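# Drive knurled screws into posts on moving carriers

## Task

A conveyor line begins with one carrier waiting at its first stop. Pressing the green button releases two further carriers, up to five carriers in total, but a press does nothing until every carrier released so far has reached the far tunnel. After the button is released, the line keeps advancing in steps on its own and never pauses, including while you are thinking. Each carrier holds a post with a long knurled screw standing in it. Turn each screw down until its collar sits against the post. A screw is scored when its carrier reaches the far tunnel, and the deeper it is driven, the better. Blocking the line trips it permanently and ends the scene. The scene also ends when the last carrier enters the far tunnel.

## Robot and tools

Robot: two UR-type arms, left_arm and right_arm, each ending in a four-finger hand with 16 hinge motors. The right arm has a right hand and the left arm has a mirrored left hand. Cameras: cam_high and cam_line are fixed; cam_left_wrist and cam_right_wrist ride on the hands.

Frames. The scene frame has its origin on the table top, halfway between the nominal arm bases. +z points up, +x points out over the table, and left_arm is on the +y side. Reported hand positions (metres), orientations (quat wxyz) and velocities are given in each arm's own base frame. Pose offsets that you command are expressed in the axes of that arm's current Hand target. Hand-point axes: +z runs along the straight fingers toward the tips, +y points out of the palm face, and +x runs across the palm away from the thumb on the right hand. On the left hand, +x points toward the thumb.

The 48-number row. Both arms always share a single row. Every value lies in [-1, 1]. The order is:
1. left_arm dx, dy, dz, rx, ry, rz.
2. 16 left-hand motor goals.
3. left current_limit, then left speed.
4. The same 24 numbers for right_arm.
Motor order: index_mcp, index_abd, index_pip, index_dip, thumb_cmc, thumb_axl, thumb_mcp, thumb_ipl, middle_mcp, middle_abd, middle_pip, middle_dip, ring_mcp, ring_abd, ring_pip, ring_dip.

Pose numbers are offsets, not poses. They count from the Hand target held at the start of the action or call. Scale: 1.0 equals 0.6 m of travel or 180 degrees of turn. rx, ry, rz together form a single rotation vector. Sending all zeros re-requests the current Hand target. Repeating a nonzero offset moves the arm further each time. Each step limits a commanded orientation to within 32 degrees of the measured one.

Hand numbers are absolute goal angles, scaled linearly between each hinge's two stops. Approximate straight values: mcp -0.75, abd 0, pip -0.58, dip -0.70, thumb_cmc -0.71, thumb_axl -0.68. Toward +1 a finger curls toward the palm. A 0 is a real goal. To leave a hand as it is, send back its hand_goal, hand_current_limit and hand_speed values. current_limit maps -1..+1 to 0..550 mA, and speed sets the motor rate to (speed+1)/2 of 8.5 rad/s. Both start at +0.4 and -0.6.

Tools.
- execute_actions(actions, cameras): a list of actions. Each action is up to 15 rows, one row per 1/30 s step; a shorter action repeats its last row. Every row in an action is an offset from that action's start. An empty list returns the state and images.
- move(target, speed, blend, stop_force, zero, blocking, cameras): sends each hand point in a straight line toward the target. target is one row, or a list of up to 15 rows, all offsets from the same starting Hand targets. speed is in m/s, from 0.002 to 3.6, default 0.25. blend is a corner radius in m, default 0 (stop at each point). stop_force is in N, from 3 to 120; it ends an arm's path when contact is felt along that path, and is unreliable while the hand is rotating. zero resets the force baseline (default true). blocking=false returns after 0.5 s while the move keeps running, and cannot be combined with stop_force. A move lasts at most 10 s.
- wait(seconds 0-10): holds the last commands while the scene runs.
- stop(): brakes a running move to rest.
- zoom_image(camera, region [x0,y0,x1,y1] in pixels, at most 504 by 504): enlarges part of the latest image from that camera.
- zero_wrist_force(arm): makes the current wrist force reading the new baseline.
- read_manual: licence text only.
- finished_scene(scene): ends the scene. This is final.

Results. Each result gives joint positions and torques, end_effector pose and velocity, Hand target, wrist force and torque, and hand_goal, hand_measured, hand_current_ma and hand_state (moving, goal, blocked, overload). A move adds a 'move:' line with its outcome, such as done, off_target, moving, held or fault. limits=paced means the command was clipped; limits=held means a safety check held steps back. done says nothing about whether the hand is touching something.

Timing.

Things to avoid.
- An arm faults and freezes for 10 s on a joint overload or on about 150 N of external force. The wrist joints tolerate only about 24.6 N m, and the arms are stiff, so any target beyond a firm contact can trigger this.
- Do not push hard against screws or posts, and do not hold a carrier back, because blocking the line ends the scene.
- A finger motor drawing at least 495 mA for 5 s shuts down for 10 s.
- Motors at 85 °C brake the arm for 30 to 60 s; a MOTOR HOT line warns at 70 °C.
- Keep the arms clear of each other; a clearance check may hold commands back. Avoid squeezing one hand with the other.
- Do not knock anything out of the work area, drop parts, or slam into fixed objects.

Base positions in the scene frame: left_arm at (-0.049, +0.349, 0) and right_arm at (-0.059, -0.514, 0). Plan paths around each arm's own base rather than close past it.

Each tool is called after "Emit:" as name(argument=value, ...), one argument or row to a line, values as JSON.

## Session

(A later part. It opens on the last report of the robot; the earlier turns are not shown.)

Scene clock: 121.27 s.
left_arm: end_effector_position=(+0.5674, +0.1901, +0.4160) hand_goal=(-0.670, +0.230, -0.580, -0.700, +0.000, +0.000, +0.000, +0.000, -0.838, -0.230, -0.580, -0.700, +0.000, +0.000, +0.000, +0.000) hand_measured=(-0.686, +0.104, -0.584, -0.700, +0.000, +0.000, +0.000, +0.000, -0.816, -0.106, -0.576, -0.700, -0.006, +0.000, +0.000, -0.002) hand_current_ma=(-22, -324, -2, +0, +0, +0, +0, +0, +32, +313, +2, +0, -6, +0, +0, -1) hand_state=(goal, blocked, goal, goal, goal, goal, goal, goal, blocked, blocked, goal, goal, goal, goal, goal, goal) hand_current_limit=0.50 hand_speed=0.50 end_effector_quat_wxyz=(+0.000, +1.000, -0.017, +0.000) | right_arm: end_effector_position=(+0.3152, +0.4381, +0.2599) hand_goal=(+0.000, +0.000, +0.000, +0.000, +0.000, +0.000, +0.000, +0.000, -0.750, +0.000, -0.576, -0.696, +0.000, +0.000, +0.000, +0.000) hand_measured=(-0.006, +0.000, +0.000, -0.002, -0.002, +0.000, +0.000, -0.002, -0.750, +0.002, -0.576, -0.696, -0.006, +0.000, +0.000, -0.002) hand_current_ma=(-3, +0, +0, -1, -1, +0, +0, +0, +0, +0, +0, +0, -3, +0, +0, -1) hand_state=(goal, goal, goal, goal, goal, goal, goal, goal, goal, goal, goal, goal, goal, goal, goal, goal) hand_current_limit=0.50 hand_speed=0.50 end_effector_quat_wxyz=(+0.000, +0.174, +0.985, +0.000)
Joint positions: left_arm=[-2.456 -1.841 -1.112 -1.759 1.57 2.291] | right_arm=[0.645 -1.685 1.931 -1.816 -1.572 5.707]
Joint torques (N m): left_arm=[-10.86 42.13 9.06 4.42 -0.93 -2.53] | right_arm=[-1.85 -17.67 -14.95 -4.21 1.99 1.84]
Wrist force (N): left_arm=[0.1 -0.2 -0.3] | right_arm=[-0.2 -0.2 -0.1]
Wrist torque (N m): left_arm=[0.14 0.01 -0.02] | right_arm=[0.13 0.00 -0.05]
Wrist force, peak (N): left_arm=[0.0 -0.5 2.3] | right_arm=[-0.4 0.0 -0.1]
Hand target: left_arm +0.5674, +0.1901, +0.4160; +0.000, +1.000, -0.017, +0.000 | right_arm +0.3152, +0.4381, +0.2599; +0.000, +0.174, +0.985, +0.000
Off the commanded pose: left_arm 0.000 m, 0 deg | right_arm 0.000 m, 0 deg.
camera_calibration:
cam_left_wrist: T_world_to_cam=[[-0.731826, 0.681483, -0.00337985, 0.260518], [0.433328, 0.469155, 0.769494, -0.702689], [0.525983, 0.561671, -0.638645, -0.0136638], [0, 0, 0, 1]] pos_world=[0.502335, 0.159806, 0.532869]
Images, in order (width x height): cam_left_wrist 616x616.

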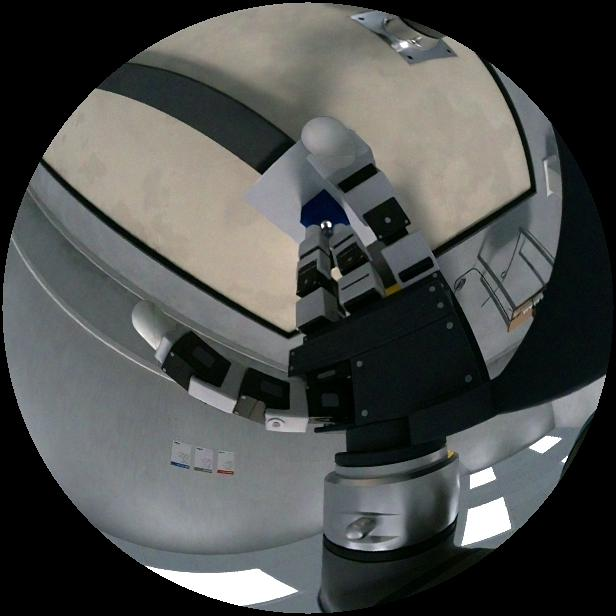

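Emit:
execute_actions(
  actions=[
    [[0,0,0,0,0,0,-0.67,0,-0.58,-0.7,0,0,0,0,-0.838,0,-0.58,-0.7,0,0,0,0,0.5,0.5,0,0,0,0,0,0,0,0,0,0,0,0,0,0,-0.75,0,-0.576,-0.696,0,0,0,0,0.5,0.5],[0,0,0.0003,0,0,0,-0.75,0,-0.58,-0.7,0,0,0,0,-0.758,0,-0.58,-0.7,0,0,0,0,0.5,0.5,0,0,0,0,0,0,0,0,0,0,0,0,0,0,-0.75,0,-0.576,-0.696,0,0,0,0,0.5,0.5],[0,0,0.0003,0,0,0,-0.75,0,-0.58,-0.7,0,0,0,0,-0.758,0,-0.58,-0.7,0,0,0,0,0.5,0.5,0,0,0,0,0,0,0,0,0,0,0,0,0,0,-0.75,0,-0.576,-0.696,0,0,0,0,0.5,0.5],[0,0,0.0003,0,0,0,-0.75,0.23,-0.58,-0.7,0,0,0,0,-0.758,-0.23,-0.58,-0.7,0,0,0,0,0.5,0.5,0,0,0,0,0,0,0,0,0,0,0,0,0,0,-0.75,0,-0.576,-0.696,0,0,0,0,0.5,0.5],[0,0,0.0003,0,0,0,-0.75,0.23,-0.58,-0.7,0,0,0,0,-0.758,-0.23,-0.58,-0.7,0,0,0,0,0.5,0.5,0,0,0,0,0,0,0,0,0,0,0,0,0,0,-0.75,0,-0.576,-0.696,0,0,0,0,0.5,0.5],[0,0,0.0003,0,0,0,-0.67,0.23,-0.58,-0.7,0,0,0,0,-0.838,-0.23,-0.58,-0.7,0,0,0,0,0.5,0.5,0,0,0,0,0,0,0,0,0,0,0,0,0,0,-0.75,0,-0.576,-0.696,0,0,0,0,0.5,0.5]],
    [[0,0,0,0,0,0,-0.67,0,-0.58,-0.7,0,0,0,0,-0.838,0,-0.58,-0.7,0,0,0,0,0.5,0.5,0,0,0,0,0,0,0,0,0,0,0,0,0,0,-0.75,0,-0.576,-0.696,0,0,0,0,0.5,0.5],[0,0,0.0003,0,0,0,-0.75,0,-0.58,-0.7,0,0,0,0,-0.758,0,-0.58,-0.7,0,0,0,0,0.5,0.5,0,0,0,0,0,0,0,0,0,0,0,0,0,0,-0.75,0,-0.576,-0.696,0,0,0,0,0.5,0.5],[0,0,0.0003,0,0,0,-0.75,0,-0.58,-0.7,0,0,0,0,-0.758,0,-0.58,-0.7,0,0,0,0,0.5,0.5,0,0,0,0,0,0,0,0,0,0,0,0,0,0,-0.75,0,-0.576,-0.696,0,0,0,0,0.5,0.5],[0,0,0.0003,0,0,0,-0.75,0.23,-0.58,-0.7,0,0,0,0,-0.758,-0.23,-0.58,-0.7,0,0,0,0,0.5,0.5,0,0,0,0,0,0,0,0,0,0,0,0,0,0,-0.75,0,-0.576,-0.696,0,0,0,0,0.5,0.5],[0,0,0.0003,0,0,0,-0.75,0.23,-0.58,-0.7,0,0,0,0,-0.758,-0.23,-0.58,-0.7,0,0,0,0,0.5,0.5,0,0,0,0,0,0,0,0,0,0,0,0,0,0,-0.75,0,-0.576,-0.696,0,0,0,0,0.5,0.5],[0,0,0.0003,0,0,0,-0.67,0.23,-0.58,-0.7,0,0,0,0,-0.838,-0.23,-0.58,-0.7,0,0,0,0,0.5,0.5,0,0,0,0,0,0,0,0,0,0,0,0,0,0,-0.75,0,-0.576,-0.696,0,0,0,0,0.5,0.5]],
    [[0,0,0,0,0,0,-0.67,0,-0.58,-0.7,0,0,0,0,-0.838,0,-0.58,-0.7,0,0,0,0,0.5,0.5,0,0,0,0,0,0,0,0,0,0,0,0,0,0,-0.75,0,-0.576,-0.696,0,0,0,0,0.5,0.5],[0,0,0.0003,0,0,0,-0.75,0,-0.58,-0.7,0,0,0,0,-0.758,0,-0.58,-0.7,0,0,0,0,0.5,0.5,0,0,0,0,0,0,0,0,0,0,0,0,0,0,-0.75,0,-0.576,-0.696,0,0,0,0,0.5,0.5],[0,0,0.0003,0,0,0,-0.75,0,-0.58,-0.7,0,0,0,0,-0.758,0,-0.58,-0.7,0,0,0,0,0.5,0.5,0,0,0,0,0,0,0,0,0,0,0,0,0,0,-0.75,0,-0.576,-0.696,0,0,0,0,0.5,0.5],[0,0,0.0003,0,0,0,-0.75,0.23,-0.58,-0.7,0,0,0,0,-0.758,-0.23,-0.58,-0.7,0,0,0,0,0.5,0.5,0,0,0,0,0,0,0,0,0,0,0,0,0,0,-0.75,0,-0.576,-0.696,0,0,0,0,0.5,0.5],[0,0,0.0003,0,0,0,-0.75,0.23,-0.58,-0.7,0,0,0,0,-0.758,-0.23,-0.58,-0.7,0,0,0,0,0.5,0.5,0,0,0,0,0,0,0,0,0,0,0,0,0,0,-0.75,0,-0.576,-0.696,0,0,0,0,0.5,0.5],[0,0,0.0003,0,0,0,-0.67,0.23,-0.58,-0.7,0,0,0,0,-0.838,-0.23,-0.58,-0.7,0,0,0,0,0.5,0.5,0,0,0,0,0,0,0,0,0,0,0,0,0,0,-0.75,0,-0.576,-0.696,0,0,0,0,0.5,0.5]],
  ],
  cameras=["cam_left_wrist"],
)

Emit:
zoom_image(
  camera="cam_left_wrist",
  region=[290, 180, 370, 260],
)

Scene clock: 125.07 s.
left_arm: end_effector_position=(+0.5674, +0.1901, +0.4154) hand_goal=(-0.670, +0.230, -0.580, -0.700, +0.000, +0.000, +0.000, +0.000, -0.838, -0.230, -0.580, -0.700, +0.000, +0.000, +0.000, +0.000) hand_measured=(-0.686, +0.104, -0.584, -0.700, +0.000, +0.000, +0.000, +0.000, -0.816, -0.106, -0.576, -0.700, -0.006, +0.000, +0.000, -0.002) hand_current_ma=(-22, -323, -2, +0, +0, +0, +0, +0, +33, +314, +2, +0, -6, +0, +0, -1) hand_state=(goal, blocked, goal, goal, goal, goal, goal, goal, blocked, blocked, goal, goal, goal, goal, goal, goal) hand_current_limit=0.50 hand_speed=0.50 end_effector_quat_wxyz=(+0.000, +1.000, -0.017, +0.000) | right_arm: end_effector_position=(+0.3152, +0.4381, +0.2599) hand_goal=(+0.000, +0.000, +0.000, +0.000, +0.000, +0.000, +0.000, +0.000, -0.750, +0.000, -0.576, -0.696, +0.000, +0.000, +0.000, +0.000) hand_measured=(-0.006, +0.000, +0.000, -0.002, -0.002, +0.000, +0.000, -0.002, -0.750, +0.002, -0.576, -0.696, -0.006, +0.000, +0.000, -0.002) hand_current_ma=(-3, +0, +0, -1, -1, +0, +0, +0, +0, +0, +0, +0, -3, +0, +0, -1) hand_state=(goal, goal, goal, goal, goal, goal, goal, goal, goal, goal, goal, goal, goal, goal, goal, goal) hand_current_limit=0.50 hand_speed=0.50 end_effector_quat_wxyz=(+0.000, +0.174, +0.985, +0.000)
Joint positions: left_arm=[-2.456 -1.841 -1.114 -1.757 1.57 2.291] | right_arm=[0.645 -1.685 1.931 -1.816 -1.572 5.707]
Joint torques (N m): left_arm=[-10.59 42.17 9.45 4.48 -0.4 -2.32] | right_arm=[-1.41 -18.62 -15.25 -4.14 1.95 1.69]
Wrist force (N): left_arm=[-0.3 -0.1 -0.2] | right_arm=[-0.2 0.0 -0.1]
Wrist torque (N m): left_arm=[0.14 0.06 -0.06] | right_arm=[0.15 0.00 -0.05]
Wrist force, peak (N): left_arm=[0.4 -0.4 2.5] | right_arm=[-0.3 0.1 -0.3]
Hand target: left_arm +0.5674, +0.1901, +0.4154; +0.000, +1.000, -0.017, +0.000 | right_arm +0.3152, +0.4381, +0.2599; +0.000, +0.174, +0.985, +0.000
Off the commanded pose: left_arm 0.000 m, 0 deg | right_arm 0.000 m, 0 deg.
camera_calibration:
cam_left_wrist: T_world_to_cam=[[-0.731826, 0.681483, -0.00337985, 0.260516], [0.433328, 0.469155, 0.769494, -0.702304], [0.525983, 0.561671, -0.638645, -0.0139831], [0, 0, 0, 1]] pos_world=[0.502335, 0.159806, 0.532369]
Images, in order (width x height): cam_left_wrist 616x616.

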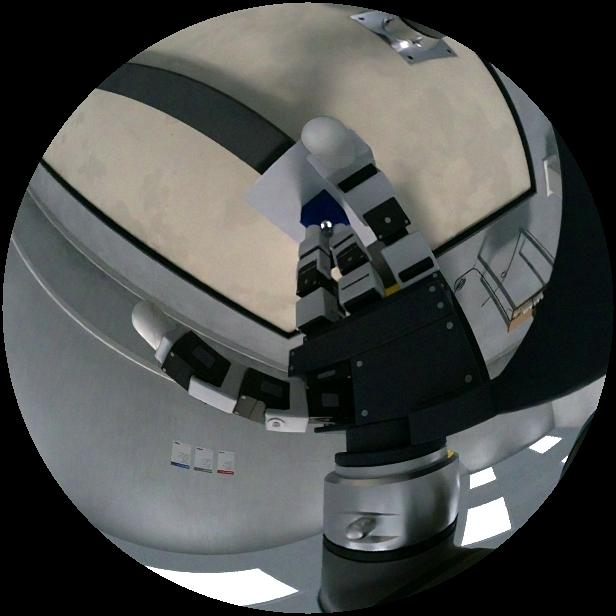

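Scaled by 6.300 from the camera's 616x616 image, which has a finer 880x880 frame.

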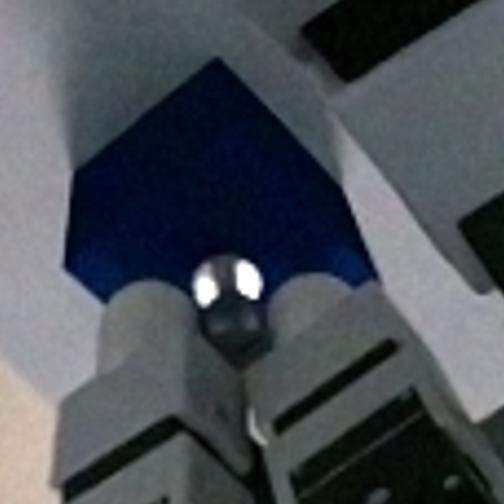

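Emit:
execute_actions(
  actions=[
    [[0,0,0,0,0,0,-0.67,-0.08,-0.58,-0.7,0,0,0,0,-0.838,0.08,-0.58,-0.7,0,0,0,0,0.5,0.5,0,0,0,0,0,0,0,0,0,0,0,0,0,0,-0.75,0,-0.576,-0.696,0,0,0,0,0.5,0.5]],
  ],
)

Emit:
move(
  target=[0,0,-0.1568,0,0,0,-0.75,-0.1,-0.58,-0.7,0,0,0,0,-0.758,0.1,-0.58,-0.7,0,0,0,0,0.5,0.5,0,0,0,0,0,0,0,0,0,0,0,0,0,0,-0.75,0,-0.576,-0.696,0,0,0,0,0.5,0.5],
  speed=0.2,
  cameras=["cam_left_wrist","cam_line"],
)

Emit:
zoom_image(
  camera="cam_left_wrist",
  region=[290, 180, 370, 260],
)

Emit:
zoom_image(
  camera="cam_line",
  region=[557, 210, 637, 290],
)

Scene clock: 126.53 s.
left_arm: end_effector_position=(+0.5674, +0.1901, +0.4154) hand_goal=(-0.670, -0.080, -0.580, -0.700, +0.000, +0.000, +0.000, +0.000, -0.838, +0.080, -0.580, -0.700, +0.000, +0.000, +0.000, +0.000) hand_measured=(-0.672, -0.080, -0.582, -0.700, +0.000, +0.000, +0.000, +0.000, -0.830, +0.078, -0.576, -0.700, -0.006, +0.000, +0.000, -0.002) hand_current_ma=(-1, +0, -1, +0, +0, +0, +0, +0, +8, +0, +2, +0, -6, +0, +0, -1) hand_state=(goal, goal, goal, goal, goal, goal, goal, goal, goal, goal, goal, goal, goal, goal, goal, goal) hand_current_limit=0.50 hand_speed=0.50 end_effector_quat_wxyz=(+0.000, +1.000, -0.017, +0.000) | right_arm: end_effector_position=(+0.3152, +0.4381, +0.2599) hand_goal=(+0.000, +0.000, +0.000, +0.000, +0.000, +0.000, +0.000, +0.000, -0.750, +0.000, -0.576, -0.696, +0.000, +0.000, +0.000, +0.000) hand_measured=(-0.006, +0.000, +0.000, -0.002, -0.002, +0.000, +0.000, -0.002, -0.750, +0.002, -0.576, -0.696, -0.006, +0.000, +0.000, -0.002) hand_current_ma=(-3, +0, +0, -1, -1, +0, +0, +0, +0, +0, +0, +0, -3, +0, +0, -1) hand_state=(goal, goal, goal, goal, goal, goal, goal, goal, goal, goal, goal, goal, goal, goal, goal, goal) hand_current_limit=0.50 hand_speed=0.50 end_effector_quat_wxyz=(+0.000, +0.174, +0.985, +0.000)
Joint positions: left_arm=[-2.456 -1.841 -1.114 -1.757 1.57 2.291] | right_arm=[0.645 -1.685 1.931 -1.816 -1.572 5.707]
Joint torques (N m): left_arm=[-10.2 41.99 8.96 4.53 -0.37 -2.6] | right_arm=[-1.83 -18.85 -15.47 -4.13 1.96 1.76]
Wrist force (N): left_arm=[-0.1 -0.3 -0.1] | right_arm=[0.0 -0.1 -0.1]
Wrist torque (N m): left_arm=[0.10 0.03 -0.04] | right_arm=[0.15 -0.02 -0.04]
Wrist force, peak (N): left_arm=[0.0 -0.2 -0.5] | right_arm=[-0.4 -0.3 0.0]
Hand target: left_arm +0.5674, +0.1901, +0.4154; +0.000, +1.000, -0.017, +0.000 | right_arm +0.3152, +0.4381, +0.2599; +0.000, +0.174, +0.985, +0.000
Off the commanded pose: left_arm 0.000 m, 0 deg | right_arm 0.000 m, 0 deg.

Scene clock: 127.77 s.
left_arm: end_effector_position=(+0.5674, +0.1901, +0.5095) hand_goal=(-0.750, -0.100, -0.580, -0.700, +0.000, +0.000, +0.000, +0.000, -0.758, +0.100, -0.580, -0.700, +0.000, +0.000, +0.000, +0.000) hand_measured=(-0.746, -0.096, -0.582, -0.700, +0.000, +0.000, +0.000, +0.000, -0.758, +0.096, -0.578, -0.700, -0.006, +0.000, +0.000, -0.002) hand_current_ma=(+3, +2, -1, +0, +0, +0, +0, +0, +0, -2, +1, +0, -6, +0, +0, -1) hand_state=(goal, goal, goal, goal, goal, goal, goal, goal, goal, goal, goal, goal, goal, goal, goal, goal) hand_current_limit=0.50 hand_speed=0.50 end_effector_quat_wxyz=(+0.000, +1.000, -0.017, +0.000) | right_arm: end_effector_position=(+0.3152, +0.4381, +0.2599) hand_goal=(+0.000, +0.000, +0.000, +0.000, +0.000, +0.000, +0.000, +0.000, -0.750, +0.000, -0.576, -0.696, +0.000, +0.000, +0.000, +0.000) hand_measured=(-0.006, +0.000, +0.000, -0.002, -0.002, +0.000, +0.000, -0.002, -0.750, +0.002, -0.576, -0.696, -0.006, +0.000, +0.000, -0.002) hand_current_ma=(-3, +0, +0, -1, -1, +0, +0, +0, +0, +0, +0, +0, -3, +0, +0, -1) hand_state=(goal, goal, goal, goal, goal, goal, goal, goal, goal, goal, goal, goal, goal, goal, goal, goal) hand_current_limit=0.50 hand_speed=0.50 end_effector_quat_wxyz=(+0.000, +0.174, +0.985, +0.000)
Joint positions: left_arm=[-2.456 -1.93 -0.738 -2.044 1.57 2.291] | right_arm=[0.645 -1.685 1.931 -1.816 -1.572 5.707]
Joint torques (N m): left_arm=[-11.44 30.51 30.77 -0.39 2.77 2.74] | right_arm=[-1.73 -18.86 -15 -4.24 1.98 1.67]
Wrist force (N): left_arm=[0.0 -0.5 0.0] | right_arm=[-0.1 -0.1 0.0]
Wrist torque (N m): left_arm=[0.07 0.02 0.02] | right_arm=[0.13 -0.02 -0.04]
Wrist force, peak (N): left_arm=[-0.2 -0.2 -1.4] | right_arm=[-0.1 -0.4 0.0]
Hand target: left_arm +0.5674, +0.1901, +0.5095; +0.000, +1.000, -0.017, +0.000 | right_arm +0.3152, +0.4381, +0.2599; +0.000, +0.174, +0.985, +0.000
Off the commanded pose: left_arm 0.000 m, 0 deg | right_arm 0.000 m, 0 deg.
move: done
camera_calibration:
cam_left_wrist: T_world_to_cam=[[-0.731857, 0.681449, -0.0034348, 0.260817], [0.433275, 0.469204, 0.769493, -0.774574], [0.525982, 0.561671, -0.638645, 0.0461027], [0, 0, 0, 1]] pos_world=[0.502235, 0.159806, 0.626369]
Images, in order (width x height): cam_line 896x504, cam_left_wrist 616x616.

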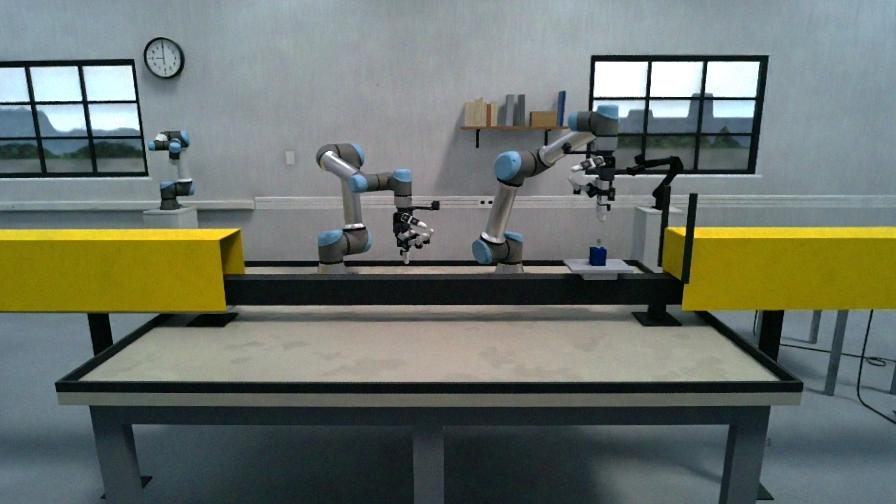

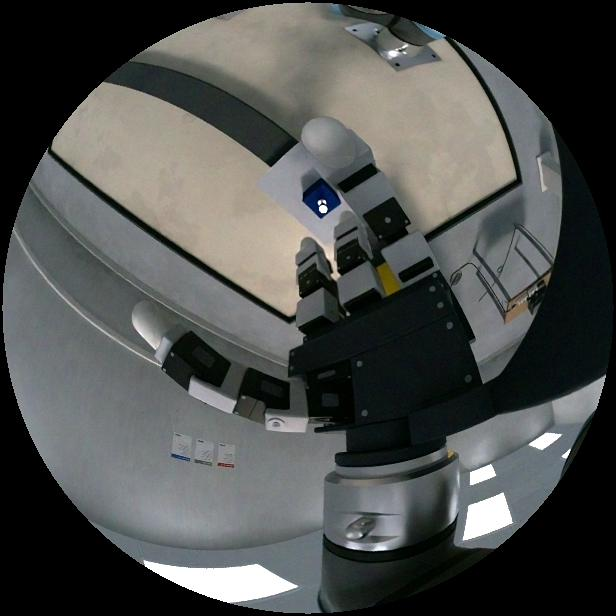

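Scaled by 6.300 from the camera's 616x616 image, which has a finer 880x880 frame.

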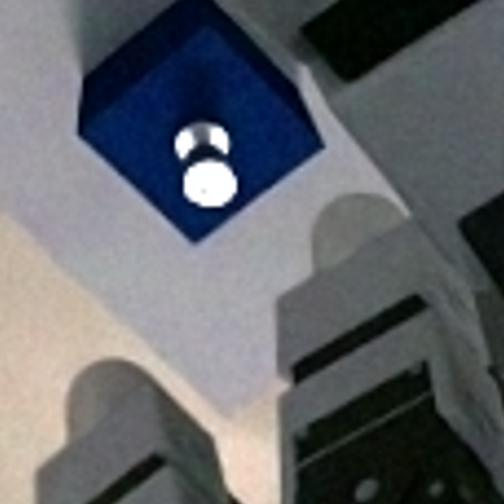

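Scaled by 6.300 from the camera's 896x504 image, which has a finer 1280x720 frame.

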